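# Set up a folding camp table with kettle and mug

## Task

Assemble the camp table: unfold its frame completely, place the slatted top onto the frame and unroll it, tuck the inner edge of each end slat beneath that slat's pair of buttons, and then set the kettle upright at one end of the top and the mug upright at the other.

## Robot and tools

Robot: two arms, left_arm and right_arm, each with a five-finger hand. The right arm has a right hand and the left arm a mirrored left hand. Base positions in the scene frame: left_arm at (-0.013, +0.369, 0) m, right_arm at (-0.035, -0.420, 0) m, each turned very slightly about z.

Frames. Scene frame: origin at table-top height midway between the nominal bases, +z up, +x away from the robot over the table, left_arm on the +y side. Fixed cameras and the table use this frame. Reported hand positions, orientations and velocities use each arm's own base frame. Motion offsets use the axes of that arm's current Hand target. Hand point: a spot 0.05 m in front of the palm and 0.15 m out from the wrist flange; its +z runs along straightened fingers, +y comes out of the palm, +x goes across the palm away from the thumb on the right hand (toward the thumb on the left). Fingers extend 0.06-0.07 m past it along +z and lie 0.06 m behind it along -y. A bracket on the little-finger side of the wrist and the wrist itself (hanging up to 0.11 m below with palm down, 0.23 m with palm up) can strike things first.

Row layout (28 numbers, all within [-1, 1], both arms always present): left dx, dy, dz, rx, ry, rz; left thumb_turn, thumb_bend, index, middle, ring, little; left force_limit, speed; then the same 14 for the right arm. The six pose numbers are an offset, not an absolute pose: they are measured from that arm's Hand target as it stood when the action or move began, along that target's own axes. 1.0 equals 0.6 m for dx/dy/dz and 180 degrees for the rotation vector rx/ry/rz. Every row of an action refers back to that same starting target, so a repeated offset keeps moving the arm further. Six zeros re-request the current Hand target. Rotation commands are clipped to 32 degrees away from the measured orientation each step.

Hand numbers are absolute targets: thumb_turn -1 beside the palm, +1 opposite the fingers; thumb_bend and the four fingers -1 straight, +1 curled. force_limit maps -1..+1 to about 0..10 N at the fingertip (0..15 N for both thumb motors); speed rises from near zero at -1 to full at +0.48 and stays full above. For a gentle grip close at speed -0.94 or below. There is no 'leave unchanged' value: to keep a hand as is, resend the eight numbers last executed for it (or, if none yet, its hand_measured plus hand_force_limit and hand_speed). A closed grip holds objects roughly 0.035-0.065 m thick, handles down to about 0.025 m. To squeeze harder, raise force_limit and send a target more closed than hand_measured; to loosen, send one more open.

Tools.
execute_actions(actions, cameras): actions is a list of up to 15 actions; each action is a list of up to 15 rows of 28 numbers, one row per 1/30 s step, with the last row held to fill 15 steps. Images return only if actions is empty or cameras names them (cam_high, cam_low, cam_left_wrist, cam_right_wrist, or "all").
move(target, speed, blend, stop_force, zero, blocking, cameras): drives each hand point in a straight line to the offset given by target (one 28-number row, or a list of up to 15 rows, all counted from the same starting Hand targets). speed is m/s, 0.002-3.6, default 0.25 (turns at up to twice that in rad/s), one value or one per target. blend in metres rounds corners in a list. stop_force, 3-120 N, ends an arm's path when its wrist sensor feels that much extra push along its motion; zero (default true) re-zeros first. blocking=false returns after 0.5 s and cannot go with stop_force. Paths last 0.5-10 s and do not avoid obstacles.
wait(seconds 0-10), stop(), zoom_image(camera, region [x0,y0,x1,y1], at most 504x504 pixels), show_instructions() for the reference pages, zero_wrist_force(arm), finished_scene().

Results. Each reply gives per arm: end_effector_position (m) and quat, velocities, Hand target (the last commanded pose, which the next offset starts from; the hand often rests a little short of it, so send the missing gap as an offset), joint positions and torques, Wrist force/torque plus the largest recent reading, and hand_measured, hand_stopped_by (moving, target, force, stalled, fault), hand_load_n (positive means pushed open; near 0 after a lost grip). A move adds a 'move:' line: done, off_target, moving, held or fault, with limits such as paced or held. Done does not mean contact or no contact.

Cautions. Arms are stiff: a target slightly beyond firm contact, 150 N (plus or minus 25) of outside force, or joint contact torque at its limit (132 N m big joints, 24.6 N m wrists) stops the arm for 10 s; motors at 85 °C brake it for 30-60 s. Approach contacts slowly with stop_force and leave it out when backing away. Avoid passing near an arm's own base, collisions between arms or hands, dropping or releasing moving items, hard strikes on fixed or heavy items, overloading fingers, and pushing anything out of the work area. The final setup must stay in place after release.

Each tool is called by a JSON object that holds its "api" and its "payload".

Reference images:

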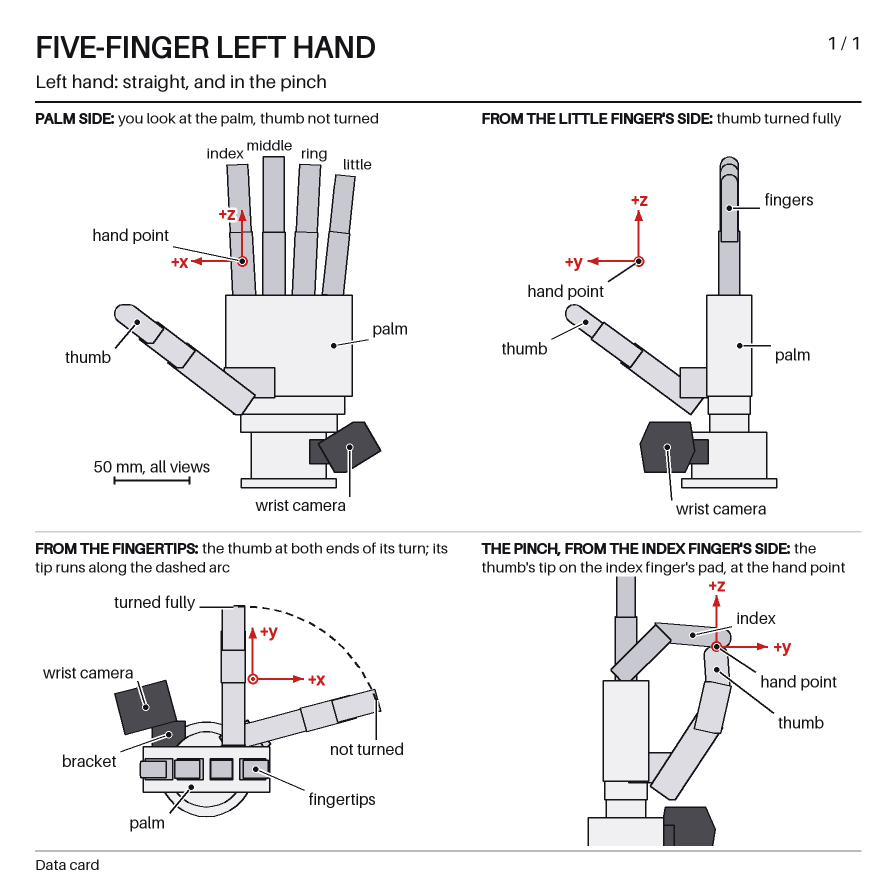

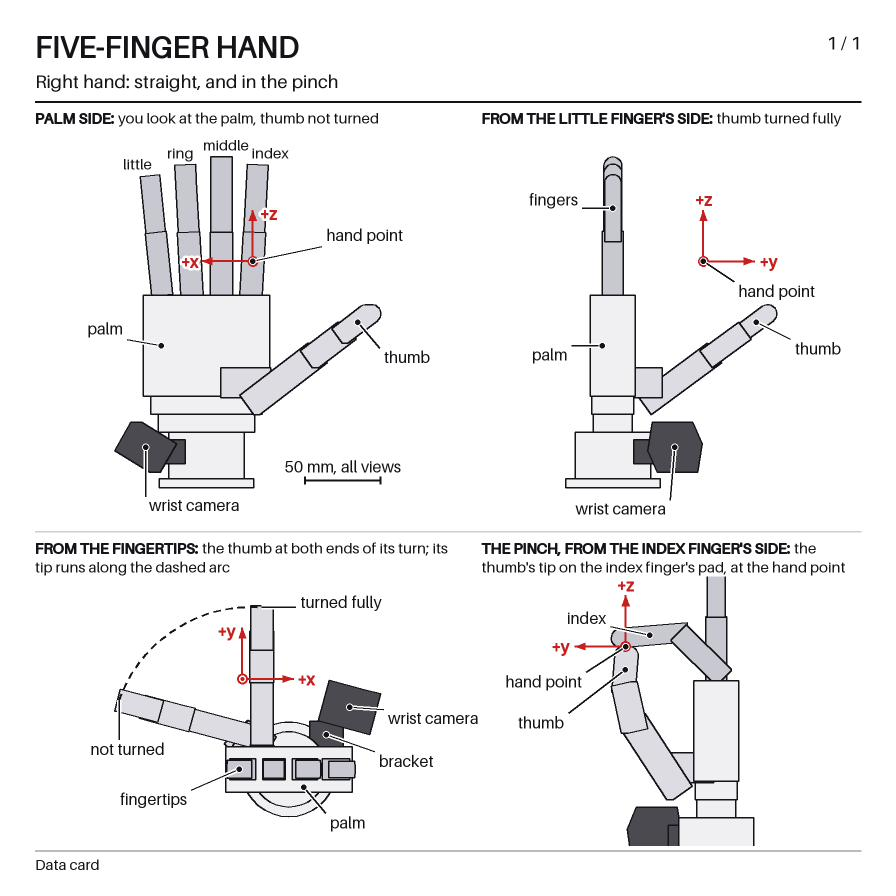

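## Session

{"api": "execute_actions", "payload": {"actions": []}}

Scene clock: 0.00 s.
left_arm: end_effector_position=(+0.3337, +0.2082, +0.2633) hand_measured=(-1.000, -1.000, -1.000, -1.000, -1.000, -1.000) hand_load_n=(+0.0, +0.0, +0.0, +0.0, +0.0, +0.0) hand_stopped_by=(target, target, target, target, target, target) hand_force_limit=0.00 hand_speed=-0.80 end_effector_quat_wxyz=(+0.110, +0.573, +0.812, -0.004) | right_arm: end_effector_position=(+0.6046, +0.1487, +0.2330) hand_measured=(-1.000, -1.000, -1.000, -1.000, -1.000, -1.000) hand_load_n=(+0.0, +0.0, +0.0, +0.0, +0.0, +0.0) hand_stopped_by=(target, target, target, target, target, target) hand_force_limit=0.00 hand_speed=-0.80 end_effector_quat_wxyz=(+0.449, -0.006, +0.839, -0.306)
Joint positions: left_arm=[4.252 -1.564 -1.798 1.75 -1.354 0.772] | right_arm=[0.212 -1.313 1.695 0.192 2.287 -1.776]
Joint velocities: within noise
Joint torques (N m): no reading
Motor temperatures (°C): left_arm=[27 23 34 42 37 29] | right_arm=[33 24 23 37 42 35]
Wrist force (N): no reading
Wrist torque (N m): no reading
Wrist force, peak (N): no reading
Hand target: left_arm +0.3337, +0.2082, +0.2633; +0.110, +0.573, +0.812, -0.004 | right_arm +0.6046, +0.1487, +0.2330; +0.449, -0.006, +0.839, -0.306

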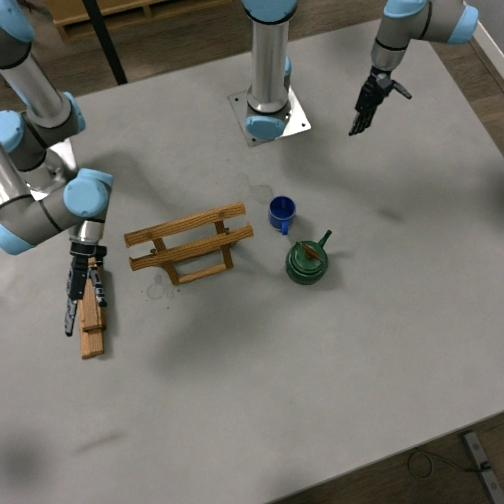

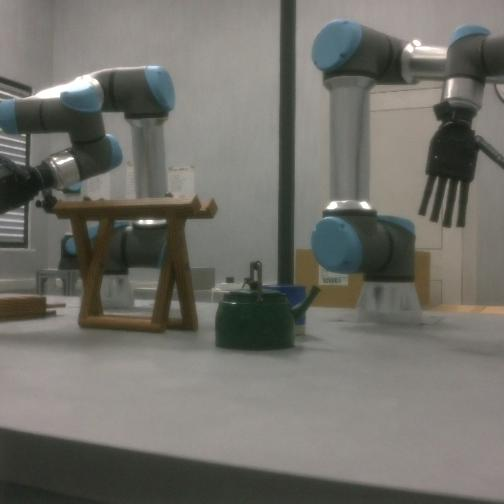

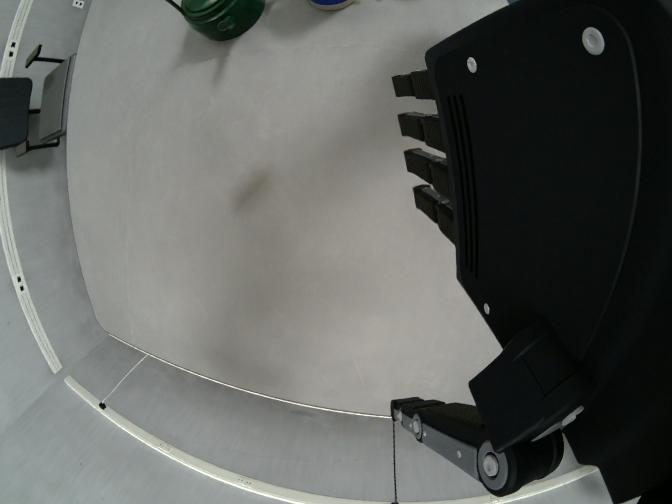

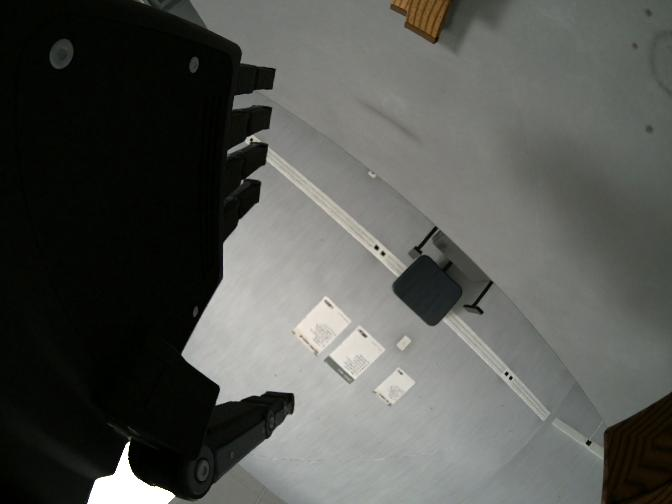

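{"api": "zoom_image", "payload": {"camera": "cam_high", "region": [40, 180, 340, 380]}}

{"api": "zoom_image", "payload": {"camera": "cam_high", "region": [110, 190, 270, 300]}}

{"api": "zoom_image", "payload": {"camera": "cam_high", "region": [50, 230, 150, 370]}}

{"api": "zoom_image", "payload": {"camera": "cam_low", "region": [0, 160, 360, 380]}}

{"api": "zoom_image", "payload": {"camera": "cam_high", "region": [250, 180, 350, 300]}}

Scaled by 1.680 from the camera's 504x504 image, which has a finer 720x720 frame.

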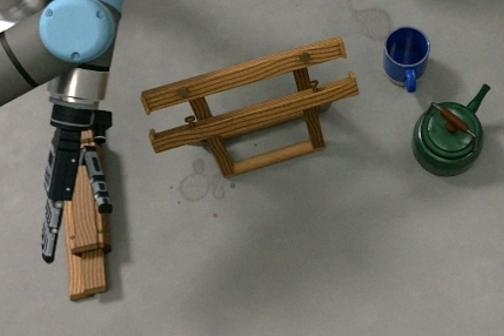

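Scaled by 3.150 from the camera's 504x504 image, which has a finer 720x720 frame.

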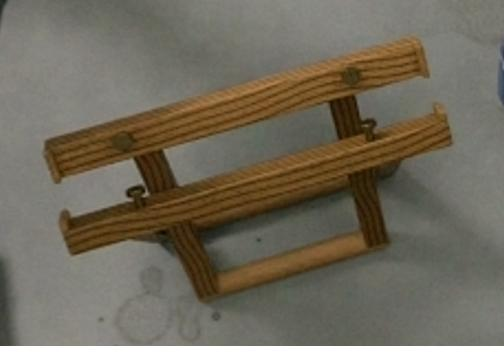

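Scaled by 3.600 from the camera's 504x504 image, which has a finer 720x720 frame.

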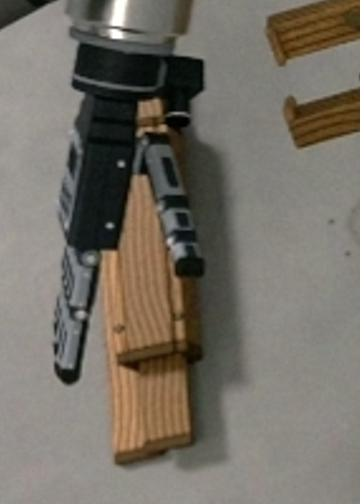

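Scaled by 1.400 from the camera's 504x504 image, which has a finer 720x720 frame.

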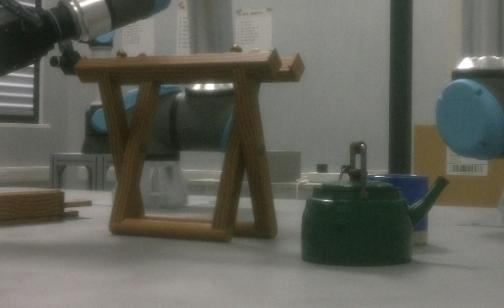

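Scaled by 4.200 from the camera's 504x504 image, which has a finer 720x720 frame.

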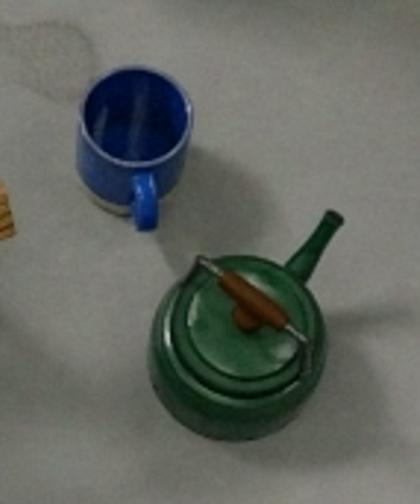

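{"api": "move", "payload": {"target": [[0,0,0,0,0,0,-1,-1,-1,-1,-1,-1,0,-0.8,-0.158,-0.376,0.007,0,0,0,-1,-1,-1,-1,-1,-1,0,-0.8],[0,0,0,0,0,0,-1,-1,-1,-1,-1,-1,0,-0.8,-0.158,-0.376,0.007,-0.208,0.302,0,-1,-1,-1,-1,-1,-1,0,-0.8]], "blend": 0.05, "cameras": ["all"]}}

Scene clock: 163.93 s.
left_arm: end_effector_position=(+0.3337, +0.2082, +0.2633) hand_measured=(-1.000, -1.000, -1.000, -1.000, -1.000, -1.000) hand_load_n=(+0.5, +0.0, +0.0, +0.0, +0.0, +0.0) hand_stopped_by=(target, target, target, target, target, target) hand_force_limit=0.00 hand_speed=-0.80 end_effector_quat_wxyz=(+0.110, +0.573, +0.812, -0.004) | right_arm: end_effector_position=(+0.6031, -0.0095, +0.4186) hand_measured=(-1.000, -1.000, -1.000, -1.000, -1.000, -1.000) hand_load_n=(+0.0, +0.0, +0.0, +0.0, +0.0, +0.0) hand_stopped_by=(target, target, target, target, target, target) hand_force_limit=0.00 hand_speed=-0.80 end_effector_quat_wxyz=(+0.041, +0.007, +0.999, +0.008) end_effector_velocity=(+0.000, +0.000, +0.000) end_effector_angular_velocity=(-0.005, -0.001, +0.002)
Joint positions: left_arm=[4.252 -1.564 -1.798 1.75 -1.354 0.772] | right_arm=[-0.374 -0.689 0.035 2.154 1.527 -1.93]
Joint velocities: left_arm=[within noise] | right_arm=[0.002 0 -0.002 0 0.005 0]
Joint torques (N m): left_arm=[0.07 16.08 18.23 -2.44 0.05 -0.15] | right_arm=[6.84 -37.72 -25.11 1.4 1.38 -1.94]
Wrist force (N): left_arm=[0.1 0.4 0.2] | right_arm=[-0.6 0.0 -0.9]
Wrist torque (N m): left_arm=[0.04 -0.01 -0.01] | right_arm=[0.06 0.24 0.17]
Wrist force, peak (N): left_arm=[-0.4 -0.1 0.5] | right_arm=[0.8 1.7 0.1]
Hand target: left_arm +0.3337, +0.2082, +0.2633; +0.110, +0.573, +0.812, -0.004 | right_arm +0.6047, -0.0096, +0.4197; -0.002, -0.006, +1.000, +0.000
Off the commanded pose: left_arm 0.000 m, 0 deg | right_arm 0.002 m, 5 deg.
elbow stopped short (right arm): the move would have taken joint 3 (elbow) straighter than the controller allows.
move: off_target (right_arm)

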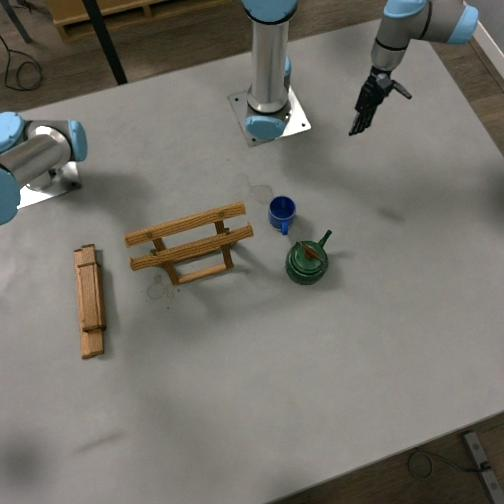

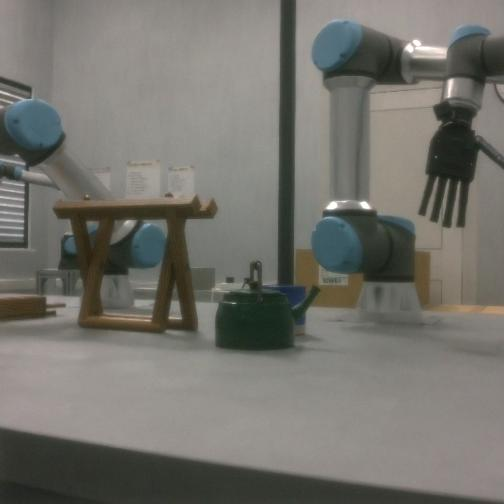

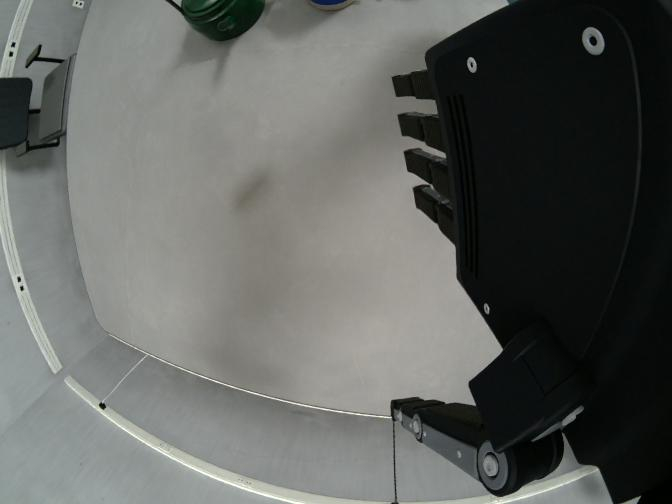

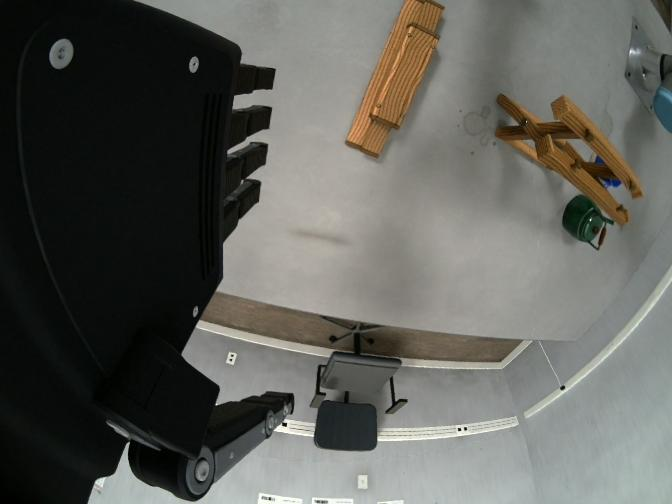

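{"api": "move", "payload": {"target": [-0.862,-0.511,-0.066,0.082,0.003,0.606,-1,-1,-1,-1,-1,-1,0,-0.8,0,0,0,0,0,0,-1,-1,-1,-1,-1,-1,0,-0.8], "cameras": ["all"]}}

Scene clock: 241.97 s.
left_arm: end_effector_position=(+0.2070, -0.3729, +0.3596) hand_measured=(-1.000, -1.000, -1.000, -1.000, -1.000, -1.000) hand_load_n=(+0.0, +0.0, +0.0, +0.0, +0.0, +0.0) hand_stopped_by=(target, target, target, target, target, target) hand_force_limit=0.00 hand_speed=-0.80 end_effector_quat_wxyz=(+0.000, +1.000, +0.001, +0.000) | right_arm: end_effector_position=(+0.6032, -0.0094, +0.4185) hand_measured=(-1.000, -1.000, -1.000, -1.000, -1.000, -1.000) hand_load_n=(+0.0, +0.0, +0.0, +0.0, +0.0, +0.0) hand_stopped_by=(target, target, target, target, target, target) hand_force_limit=0.00 hand_speed=-0.80 end_effector_quat_wxyz=(+0.041, +0.007, +0.999, +0.008)
Joint positions: left_arm=[2.463 -1.669 -1.411 1.508 -1.572 0.891] | right_arm=[-0.374 -0.689 0.035 2.154 1.527 -1.93]
Joint torques (N m): left_arm=[-2.46 22.94 19.16 -0.64 1.38 -1.05] | right_arm=[7.45 -54.52 -23.76 1.12 1.05 1.81]
Wrist force (N): left_arm=[-0.5 0.0 0.2] | right_arm=[-0.8 0.1 -0.7]
Wrist torque (N m): left_arm=[-0.02 0.11 0.06] | right_arm=[0.06 0.27 0.16]
Wrist force, peak (N): left_arm=[0.7 1.0 0.5] | right_arm=[-0.9 0.3 -1.0]
Hand target: left_arm +0.2069, -0.3729, +0.3597; +0.000, +1.000, +0.001, +0.000 | right_arm +0.6047, -0.0096, +0.4197; -0.002, -0.006, +1.000, +0.000
Off the commanded pose: left_arm 0.000 m, 0 deg | right_arm 0.002 m, 5 deg.
elbow stopped short (right arm): the move would have taken joint 3 (elbow) straighter than the controller allows.
move: off_target (right_arm)

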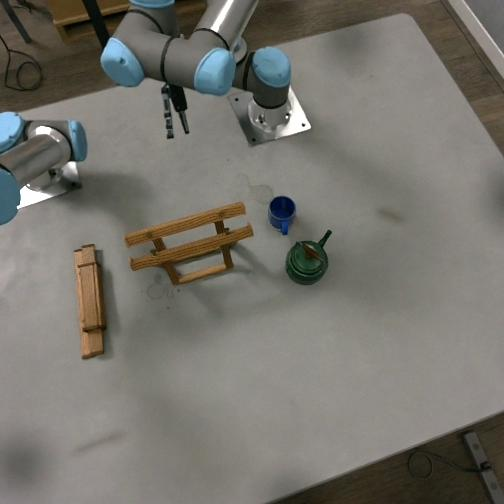

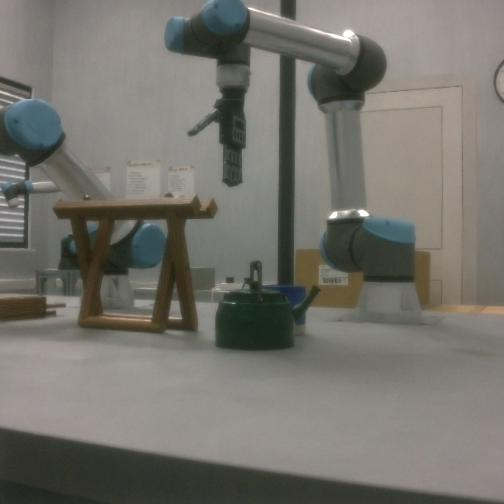

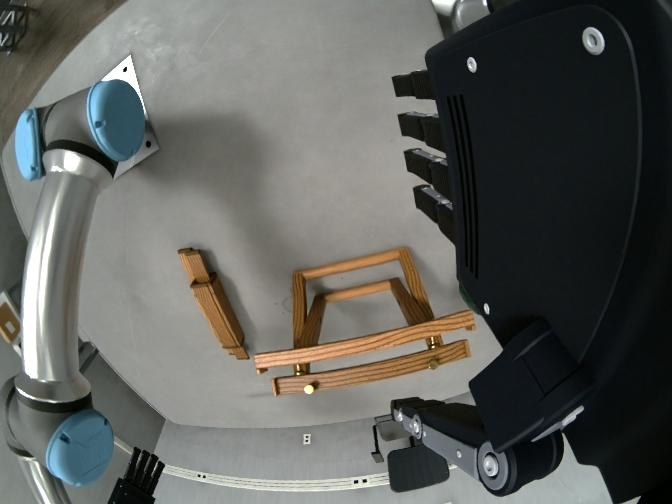

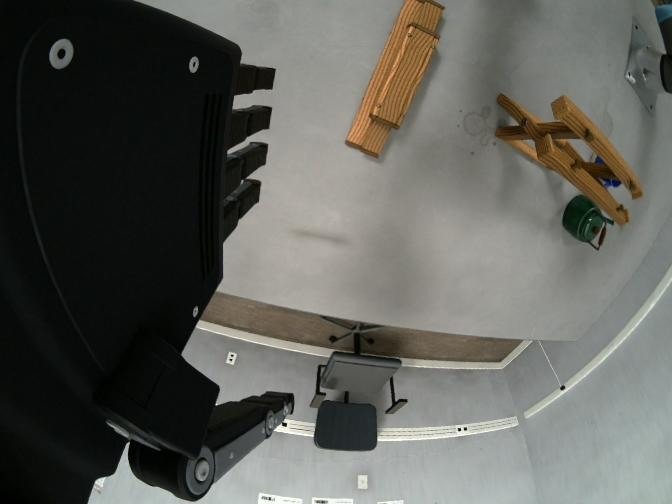

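{"api": "zoom_image", "payload": {"camera": "cam_left_wrist", "region": [230, 220, 490, 415]}}

{"api": "zoom_image", "payload": {"camera": "cam_left_wrist", "region": [150, 220, 280, 380]}}

{"api": "zoom_image", "payload": {"camera": "cam_right_wrist", "region": [330, 0, 480, 180]}}

{"api": "zoom_image", "payload": {"camera": "cam_right_wrist", "region": [480, 70, 660, 260]}}

Scaled by 1.938 from the camera's 672x504 image, which has a finer 960x720 frame.

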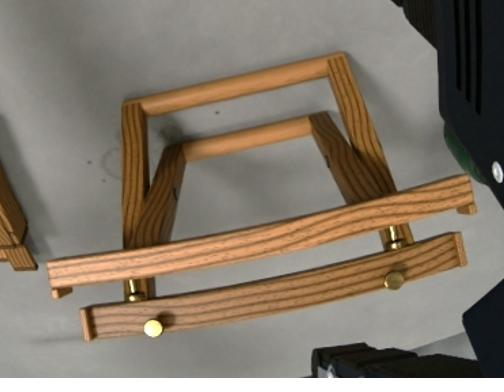

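Scaled by 3.150 from the camera's 672x504 image, which has a finer 960x720 frame.

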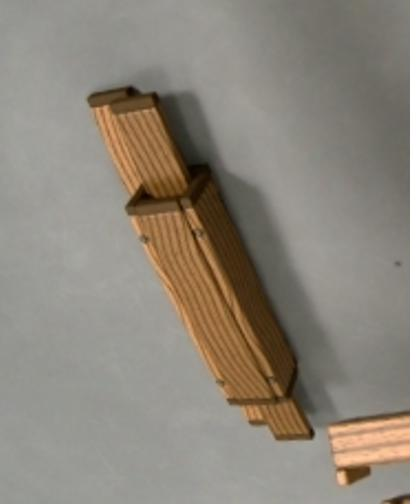

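Scaled by 2.800 from the camera's 672x504 image, which has a finer 960x720 frame.

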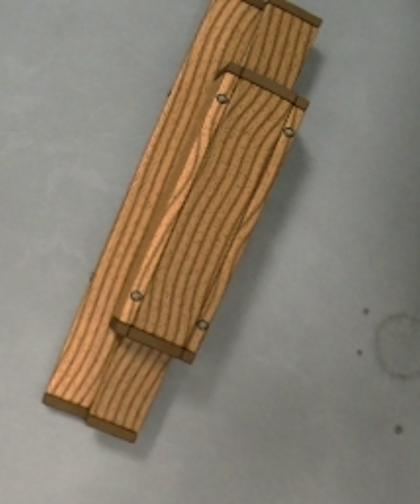

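Scaled by 2.653 from the camera's 672x504 image, which has a finer 960x720 frame.

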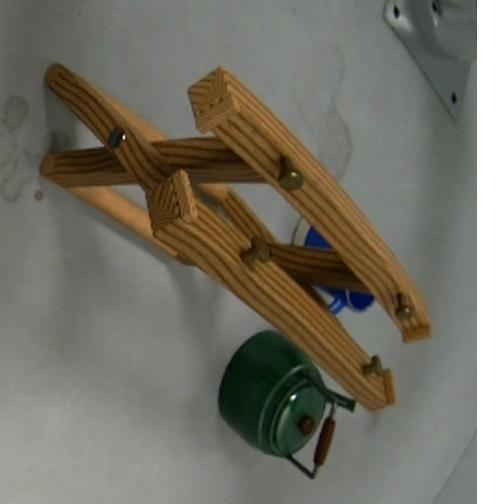

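{"api": "move", "payload": {"target": [0,0,0,0,0,0,-1,-1,-1,-1,-1,-1,0,-0.8,0.375,0.183,0.367,0,0,0,-1,-1,-1,-1,-1,-1,0,-0.8], "cameras": ["cam_right_wrist","cam_high"]}}

{"api": "zoom_image", "payload": {"camera": "cam_right_wrist", "region": [260, 40, 560, 340]}}

Scene clock: 269.10 s.
left_arm: end_effector_position=(+0.2069, -0.3729, +0.3597) hand_measured=(-1.000, -1.000, -1.000, -1.000, -1.000, -1.000) hand_load_n=(+0.0, +0.0, +0.0, +0.0, +0.0, +0.0) hand_stopped_by=(target, target, target, target, target, target) hand_force_limit=0.00 hand_speed=-0.80 end_effector_quat_wxyz=(+0.000, +1.000, +0.001, +0.000) | right_arm: end_effector_position=(+0.3774, +0.0971, +0.2004) hand_measured=(-1.000, -1.000, -1.000, -1.000, -1.000, -1.000) hand_load_n=(+0.5, +0.0, +0.0, +0.0, +0.5, +0.0) hand_stopped_by=(target, target, target, target, target, target) hand_force_limit=0.00 hand_speed=-0.80 end_effector_quat_wxyz=(-0.002, -0.006, +1.000, +0.000)
Joint positions: left_arm=[2.463 -1.669 -1.41 1.508 -1.571 0.891] | right_arm=[-0.285 -1.441 1.789 1.227 1.573 -1.869]
Joint torques (N m): left_arm=[-3.8 9.23 26.5 -0.55 1.95 0.93] | right_arm=[-8.09 -11.65 -11.19 1.28 -1.35 -2.55]
Wrist force (N): left_arm=[-0.3 -0.1 0.4] | right_arm=[-1.0 0.4 0.0]
Wrist torque (N m): left_arm=[-0.05 0.07 0.08] | right_arm=[0.13 0.32 0.07]
Wrist force, peak (N): left_arm=[-0.6 0.3 0.6] | right_arm=[-2.1 0.4 -0.9]
Hand target: left_arm +0.2069, -0.3729, +0.3597; +0.000, +1.000, +0.001, +0.000 | right_arm +0.3774, +0.0971, +0.2003; -0.002, -0.006, +1.000, +0.000
Off the commanded pose: left_arm 0.000 m, 0 deg | right_arm 0.000 m, 0 deg.
move: done
Images, in order (width x height): cam_high 504x504, cam_right_wrist 672x504.

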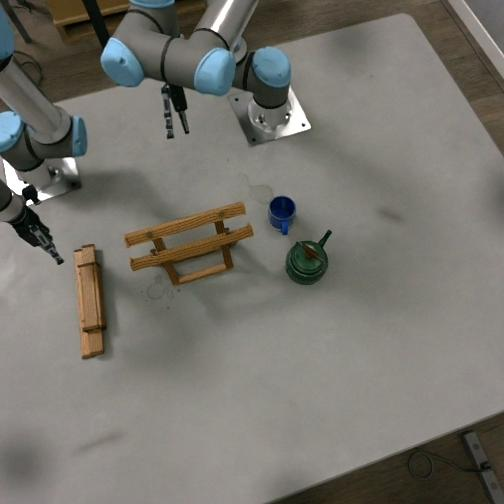

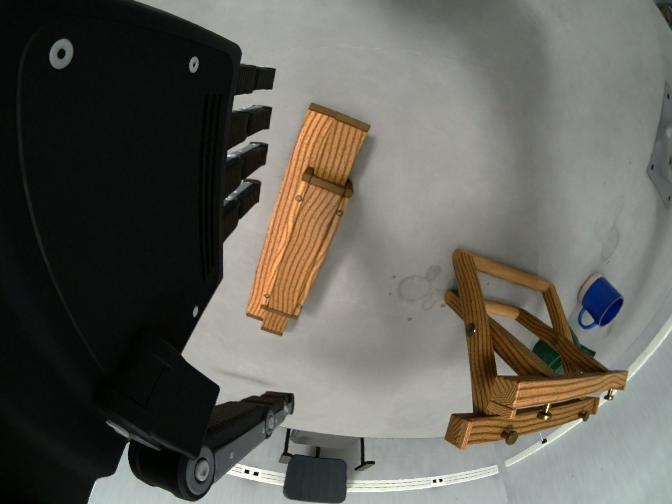

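Scaled by 1.680 from the camera's 672x504 image, which has a finer 960x720 frame.

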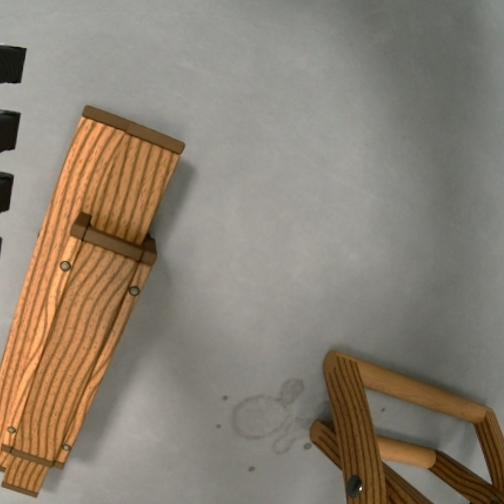

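{"api": "move", "payload": {"target": [0,0,0,0,0,0,-1,-1,-1,-1,-1,-1,0,-0.8,-0.05,0.1,0.11,0,0,0,-1,-1,-1,-1,-1,-1,0,-0.8], "cameras": ["cam_right_wrist","cam_low"]}}

{"api": "zoom_image", "payload": {"camera": "cam_right_wrist", "region": [180, 40, 430, 340]}}

{"api": "zoom_image", "payload": {"camera": "cam_low", "region": [0, 260, 120, 350]}}

Scene clock: 287.13 s.
left_arm: end_effector_position=(+0.2069, -0.3729, +0.3597) hand_measured=(-1.000, -1.000, -1.000, -1.000, -1.000, -1.000) hand_load_n=(+0.0, +0.0, +0.0, +0.0, +0.0, +0.0) hand_stopped_by=(target, target, target, target, target, target) hand_force_limit=0.00 hand_speed=-0.80 end_effector_quat_wxyz=(+0.000, +1.000, +0.001, +0.000) | right_arm: end_effector_position=(+0.4063, +0.1574, +0.1342) hand_measured=(-1.000, -1.000, -1.000, -1.000, -1.000, -1.000) hand_load_n=(+0.0, -0.5, +0.0, +0.0, +0.0, +0.0) hand_stopped_by=(target, target, target, target, target, target) hand_force_limit=0.00 hand_speed=-0.80 end_effector_quat_wxyz=(-0.002, -0.006, +1.000, +0.000)
Joint positions: left_arm=[2.463 -1.669 -1.41 1.508 -1.571 0.891] | right_arm=[-0.098 -1.284 1.777 1.081 1.572 -1.681]
Joint torques (N m): left_arm=[-0.53 9.77 20.66 -0.44 1.88 0.93] | right_arm=[2.91 -30.94 -8.86 1.58 0.15 -0.7]
Wrist force (N): left_arm=[-0.3 0.0 0.1] | right_arm=[-0.9 0.7 -0.1]
Wrist torque (N m): left_arm=[-0.01 0.07 0.08] | right_arm=[0.12 0.26 0.18]
Wrist force, peak (N): left_arm=[-0.5 0.1 0.5] | right_arm=[-1.4 1.7 1.4]
Hand target: left_arm +0.2069, -0.3729, +0.3597; +0.000, +1.000, +0.001, +0.000 | right_arm +0.4063, +0.1574, +0.1342; -0.002, -0.006, +1.000, +0.000
Off the commanded pose: left_arm 0.000 m, 0 deg | right_arm 0.000 m, 0 deg.
move: done
Images, in order (width x height): cam_low 504x504, cam_right_wrist 672x504.

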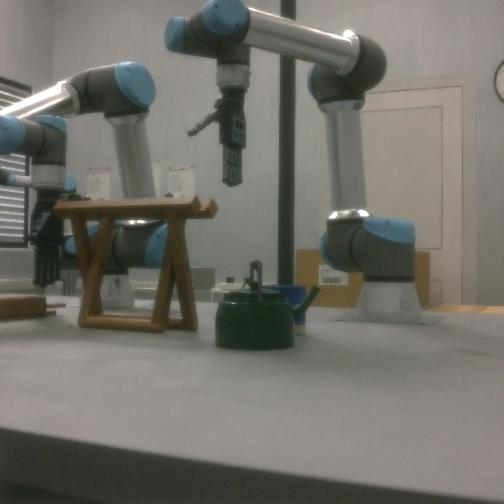

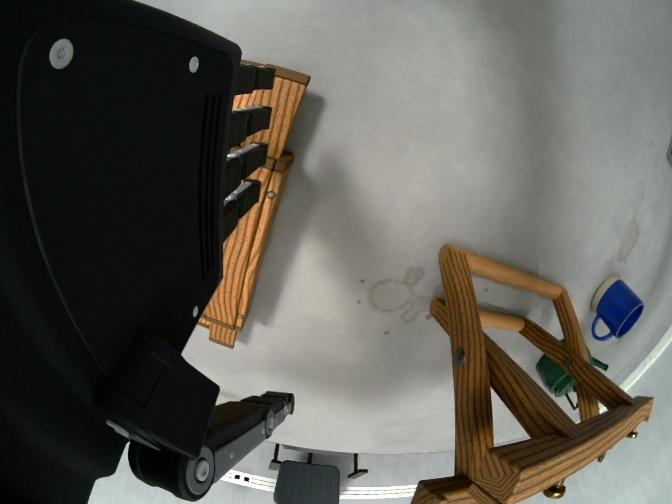

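Scaled by 1.680 from the camera's 672x504 image, which has a finer 960x720 frame.

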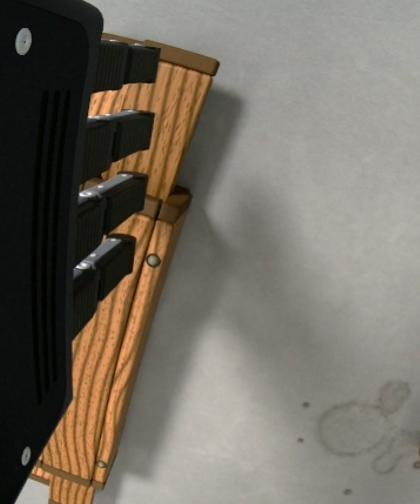

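Scaled by 4.200 from the camera's 504x504 image, which has a finer 720x720 frame.

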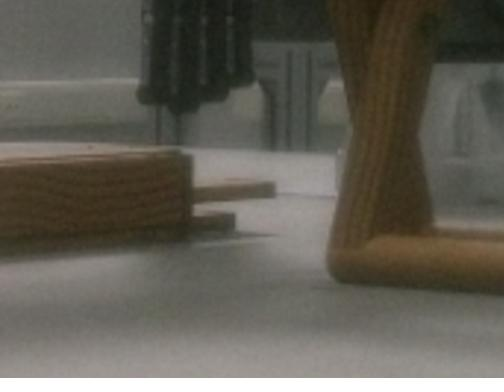

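{"api": "move", "payload": {"target": [0,0,0,0,0,0,-1,-1,-1,-1,-1,-1,0,-0.8,0,0,0,0,0,0,-1,-1,-1,-1,-1,-1,0,-0.8], "cameras": []}}

{"api": "move", "payload": {"target": [0,0,0,0,0,0,-1,-1,-1,-1,-1,-1,0,-0.8,0.127,-0.1,0,0,0,0,-1,-1,-1,-1,-1,-1,0,-0.8], "cameras": ["cam_right_wrist"]}}

{"api": "zoom_image", "payload": {"camera": "cam_right_wrist", "region": [230, 100, 480, 400]}}

Scene clock: 312.73 s.
left_arm: end_effector_position=(+0.2069, -0.3729, +0.3597) hand_measured=(-1.000, -1.000, -1.000, -1.000, -1.000, -1.000) hand_load_n=(+0.0, +0.0, +0.0, +0.0, +0.0, +0.0) hand_stopped_by=(target, target, target, target, target, target) hand_force_limit=0.00 hand_speed=-0.80 end_effector_quat_wxyz=(+0.000, +1.000, +0.001, +0.000) | right_arm: end_effector_position=(+0.4063, +0.1574, +0.1342) hand_measured=(-1.000, -1.000, -1.000, -1.000, -1.000, -1.000) hand_load_n=(+0.0, +0.0, +0.0, +0.0, +0.0, +0.0) hand_stopped_by=(target, target, target, target, target, target) hand_force_limit=0.00 hand_speed=-0.80 end_effector_quat_wxyz=(-0.002, -0.006, +1.000, +0.000)
Joint positions: left_arm=[2.463 -1.669 -1.41 1.508 -1.571 0.891] | right_arm=[-0.097 -1.283 1.777 1.081 1.572 -1.681]
Joint torques (N m): left_arm=[0.66 9.75 16.17 -0.51 1.81 0.84] | right_arm=[5.2 -17.67 -8.13 1.09 -0.99 2.13]
Wrist force (N): left_arm=[-0.2 0.1 0.2] | right_arm=[-0.8 0.6 0.0]
Wrist torque (N m): left_arm=[0.00 0.06 0.07] | right_arm=[0.10 0.25 0.18]
Wrist force, peak (N): left_arm=[-0.5 0.1 0.6] | right_arm=[-1.0 0.7 0.1]
Hand target: left_arm +0.2069, -0.3729, +0.3597; +0.000, +1.000, +0.001, +0.000 | right_arm +0.4063, +0.1574, +0.1342; -0.002, -0.006, +1.000, +0.000
Off the commanded pose: left_arm 0.000 m, 0 deg | right_arm 0.000 m, 0 deg.
move: done
No camera images: "cameras" was empty.

Scene clock: 313.67 s.
left_arm: end_effector_position=(+0.2069, -0.3729, +0.3597) hand_measured=(-1.000, -1.000, -1.000, -1.000, -1.000, -1.000) hand_load_n=(+0.0, +0.0, +0.0, +0.0, +0.0, +0.0) hand_stopped_by=(target, target, target, target, target, target) hand_force_limit=0.00 hand_speed=-0.80 end_effector_quat_wxyz=(+0.000, +1.000, +0.001, +0.000) | right_arm: end_effector_position=(+0.3310, +0.0965, +0.1345) hand_measured=(-1.000, -1.000, -1.000, -1.000, -1.000, -1.000) hand_load_n=(+0.0, +0.0, +0.0, +0.0, +0.0, +0.0) hand_stopped_by=(target, target, target, target, target, target) hand_force_limit=0.00 hand_speed=-0.80 end_effector_quat_wxyz=(-0.002, -0.006, +1.000, +0.000)
Joint positions: left_arm=[2.463 -1.669 -1.41 1.508 -1.571 0.891] | right_arm=[-0.335 -1.485 2.024 1.035 1.573 -1.918]
Joint torques (N m): left_arm=[2.48 9.57 14.22 -0.61 1.93 0.89] | right_arm=[-5.29 -21.73 -12.64 4.12 1.17 -2.02]
Wrist force (N): left_arm=[-0.2 0.0 0.5] | right_arm=[-0.3 0.4 -0.4]
Wrist torque (N m): left_arm=[-0.04 0.06 0.08] | right_arm=[0.10 0.24 0.02]
Wrist force, peak (N): left_arm=[-0.5 -0.2 0.6] | right_arm=[-2.4 1.4 0.1]
Hand target: left_arm +0.2069, -0.3729, +0.3597; +0.000, +1.000, +0.001, +0.000 | right_arm +0.3309, +0.0965, +0.1345; -0.002, -0.006, +1.000, +0.000
Off the commanded pose: left_arm 0.000 m, 0 deg | right_arm 0.000 m, 0 deg.
move: done
Images, in order (width x height): cam_right_wrist 672x504.

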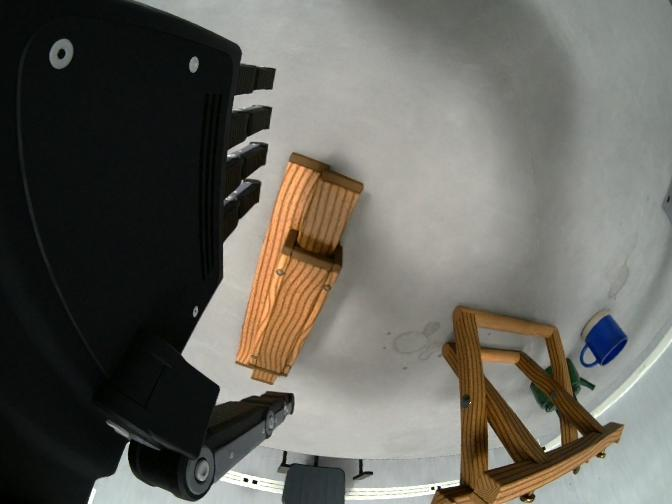

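Scaled by 1.680 from the camera's 672x504 image, which has a finer 960x720 frame.

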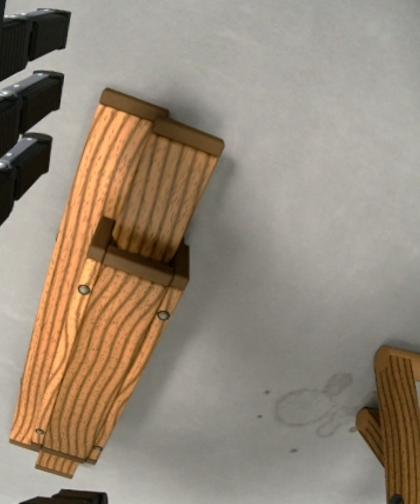

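{"api": "move", "payload": {"target": [0,-0.25,0.133,0,0,0,-1,-1,-1,-1,-1,-1,0,-0.8,0,0,-0.1,0,0,0,-1,-1,-1,-1,-1,-1,0,-0.8], "cameras": ["cam_left_wrist","cam_right_wrist"]}}

{"api": "zoom_image", "payload": {"camera": "cam_left_wrist", "region": [120, 200, 400, 400]}}

{"api": "zoom_image", "payload": {"camera": "cam_right_wrist", "region": [400, 260, 660, 480]}}

Scene clock: 573.33 s.
left_arm: end_effector_position=(+0.2068, -0.2230, +0.2800) hand_measured=(-1.000, -1.000, -1.000, -1.000, -1.000, -1.000) hand_load_n=(+0.0, +0.0, +0.0, -0.5, +0.0, -0.5) hand_stopped_by=(target, target, target, target, target, target) hand_force_limit=0.00 hand_speed=-0.80 end_effector_quat_wxyz=(+0.000, +1.000, +0.001, +0.000) | right_arm: end_effector_position=(+0.3312, +0.0965, +0.1946) hand_measured=(-1.000, -1.000, -1.000, -1.000, -1.000, -1.000) hand_load_n=(+0.0, +0.0, +0.0, +0.0, +0.0, +0.0) hand_stopped_by=(target, target, target, target, target, target) hand_force_limit=0.00 hand_speed=-0.80 end_effector_quat_wxyz=(-0.002, -0.006, +1.000, +0.000)
Joint positions: left_arm=[2.984 -1.356 -1.907 1.693 -1.571 1.412] | right_arm=[-0.334 -1.552 1.925 1.201 1.573 -1.918]
Joint torques (N m): left_arm=[6.99 1.89 12.25 -3.06 -2.57 1.24] | right_arm=[2.8 -4.77 -11.05 2.89 1.06 0.4]
Wrist force (N): left_arm=[0.0 -0.1 0.5] | right_arm=[-0.5 -0.1 -0.3]
Wrist torque (N m): left_arm=[-0.02 -0.02 0.11] | right_arm=[0.05 0.26 -0.05]
Wrist force, peak (N): left_arm=[0.0 -1.7 1.4] | right_arm=[-0.6 0.2 -1.2]
Hand target: left_arm +0.2068, -0.2229, +0.2799; +0.000, +1.000, +0.001, +0.000 | right_arm +0.3311, +0.0965, +0.1945; -0.002, -0.006, +1.000, +0.000
Off the commanded pose: left_arm 0.000 m, 0 deg | right_arm 0.000 m, 0 deg.
move: done
Images, in order (width x height): cam_left_wrist 672x504, cam_right_wrist 672x504.

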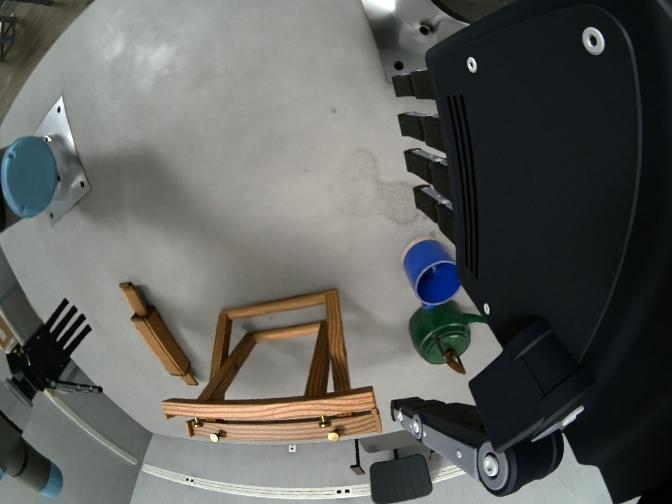

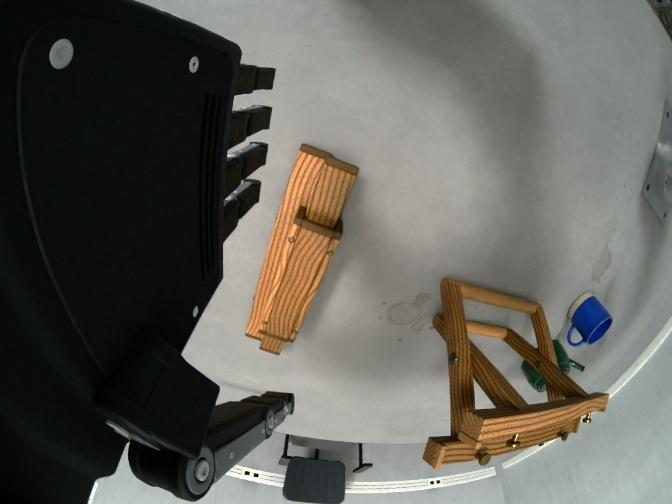

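Scaled by 1.800 from the camera's 672x504 image, which has a finer 960x720 frame.

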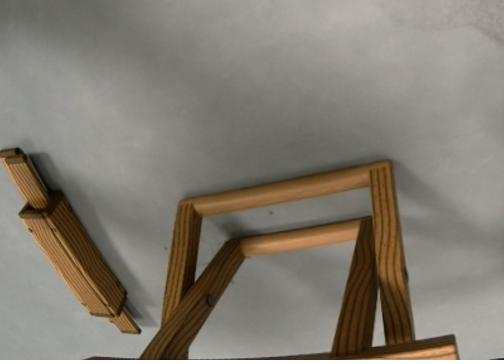

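Scaled by 1.938 from the camera's 672x504 image, which has a finer 960x720 frame.

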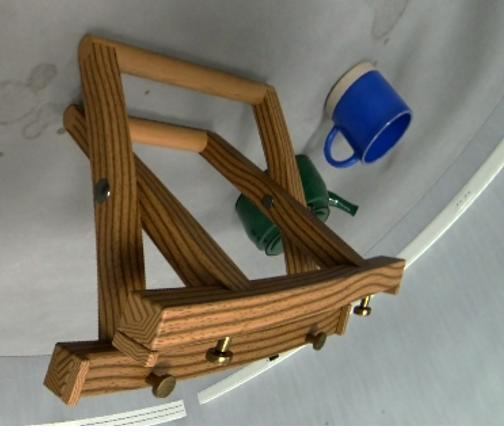

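{"api": "zoom_image", "payload": {"camera": "cam_left_wrist", "region": [100, 260, 220, 400]}}

{"api": "zoom_image", "payload": {"camera": "cam_left_wrist", "region": [150, 280, 400, 450]}}

{"api": "zoom_image", "payload": {"camera": "cam_right_wrist", "region": [220, 120, 380, 380]}}

Scaled by 3.600 from the camera's 672x504 image, which has a finer 960x720 frame.

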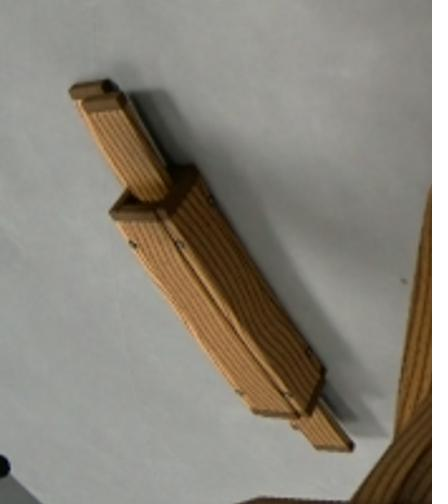

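Scaled by 2.016 from the camera's 672x504 image, which has a finer 960x720 frame.

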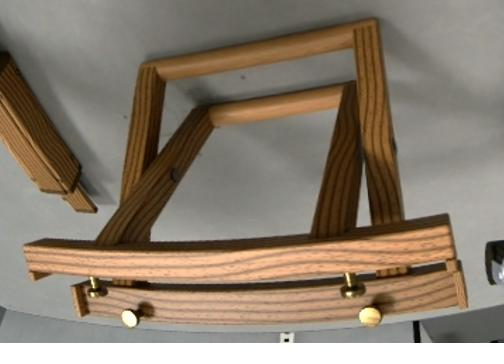

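Scaled by 1.938 from the camera's 672x504 image, which has a finer 960x720 frame.

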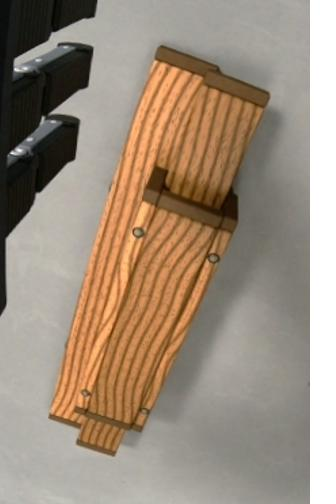

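{"api": "move", "payload": {"target": [0.167,0.25,-0.167,0,0,0,-1,-1,-1,-1,-1,-1,0,-0.8,0,0,0,0,0,0,-1,-1,-1,-1,-1,-1,0,-0.8], "cameras": ["cam_left_wrist","cam_high","cam_low"]}}

{"api": "zoom_image", "payload": {"camera": "cam_left_wrist", "region": [200, 80, 500, 380]}}

Scene clock: 802.00 s.
left_arm: end_effector_position=(+0.3071, -0.3728, +0.3801) hand_measured=(-1.000, -1.000, -1.000, -1.000, -1.000, -1.000) hand_load_n=(+0.0, +0.0, +0.0, +0.0, +0.0, +0.0) hand_stopped_by=(target, target, target, target, target, target) hand_force_limit=0.00 hand_speed=-0.80 end_effector_quat_wxyz=(+0.000, +1.000, +0.001, +0.000) | right_arm: end_effector_position=(+0.3311, +0.0965, +0.1945) hand_measured=(-1.000, -1.000, -1.000, -1.000, -1.000, -1.000) hand_load_n=(+0.0, +0.0, +0.0, +0.0, +0.0, -0.5) hand_stopped_by=(target, target, target, target, target, target) hand_force_limit=0.00 hand_speed=-0.80 end_effector_quat_wxyz=(-0.002, -0.006, +1.000, +0.000)
Joint positions: left_arm=[2.619 -1.825 -1.172 1.426 -1.572 1.047] | right_arm=[-0.335 -1.552 1.925 1.202 1.573 -1.918]
Joint torques (N m): left_arm=[0.5 19.22 29.37 -2.76 1.08 0.28] | right_arm=[-1.3 -5.04 -11.02 4.09 1.03 -2.47]
Wrist force (N): left_arm=[0.1 -0.2 0.4] | right_arm=[-0.7 0.1 -0.4]
Wrist torque (N m): left_arm=[-0.07 0.02 -0.02] | right_arm=[0.07 0.28 -0.06]
Wrist force, peak (N): left_arm=[-0.6 -1.4 1.2] | right_arm=[-0.7 0.3 -0.6]
Hand target: left_arm +0.3071, -0.3728, +0.3801; +0.000, +1.000, +0.001, +0.000 | right_arm +0.3311, +0.0965, +0.1945; -0.002, -0.006, +1.000, +0.000
Off the commanded pose: left_arm 0.000 m, 0 deg | right_arm 0.000 m, 0 deg.
move: done
Images, in order (width x height): cam_high 504x504, cam_low 504x504, cam_left_wrist 672x504.

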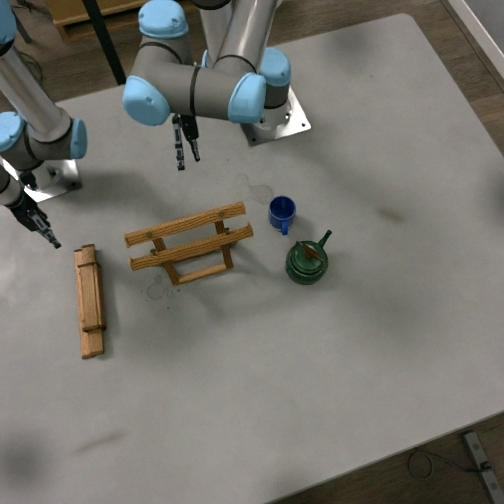

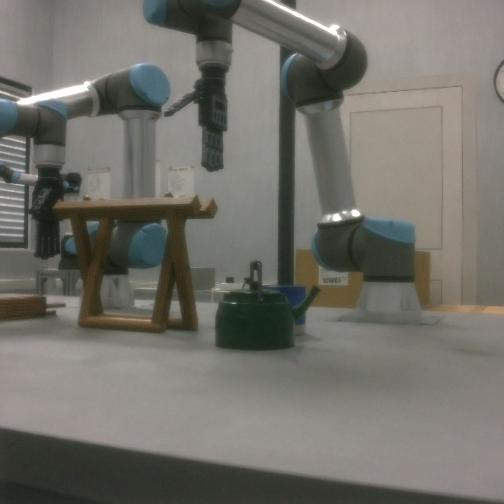

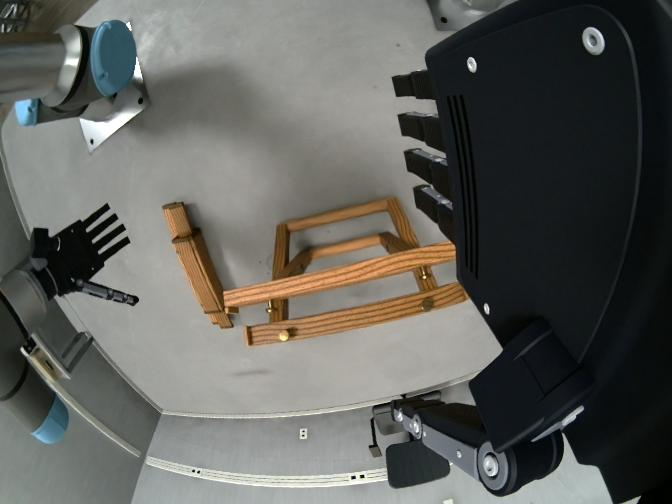

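Scaled by 1.680 from the camera's 672x504 image, which has a finer 960x720 frame.

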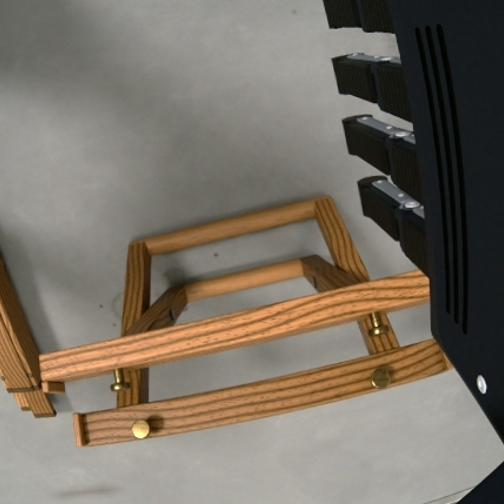

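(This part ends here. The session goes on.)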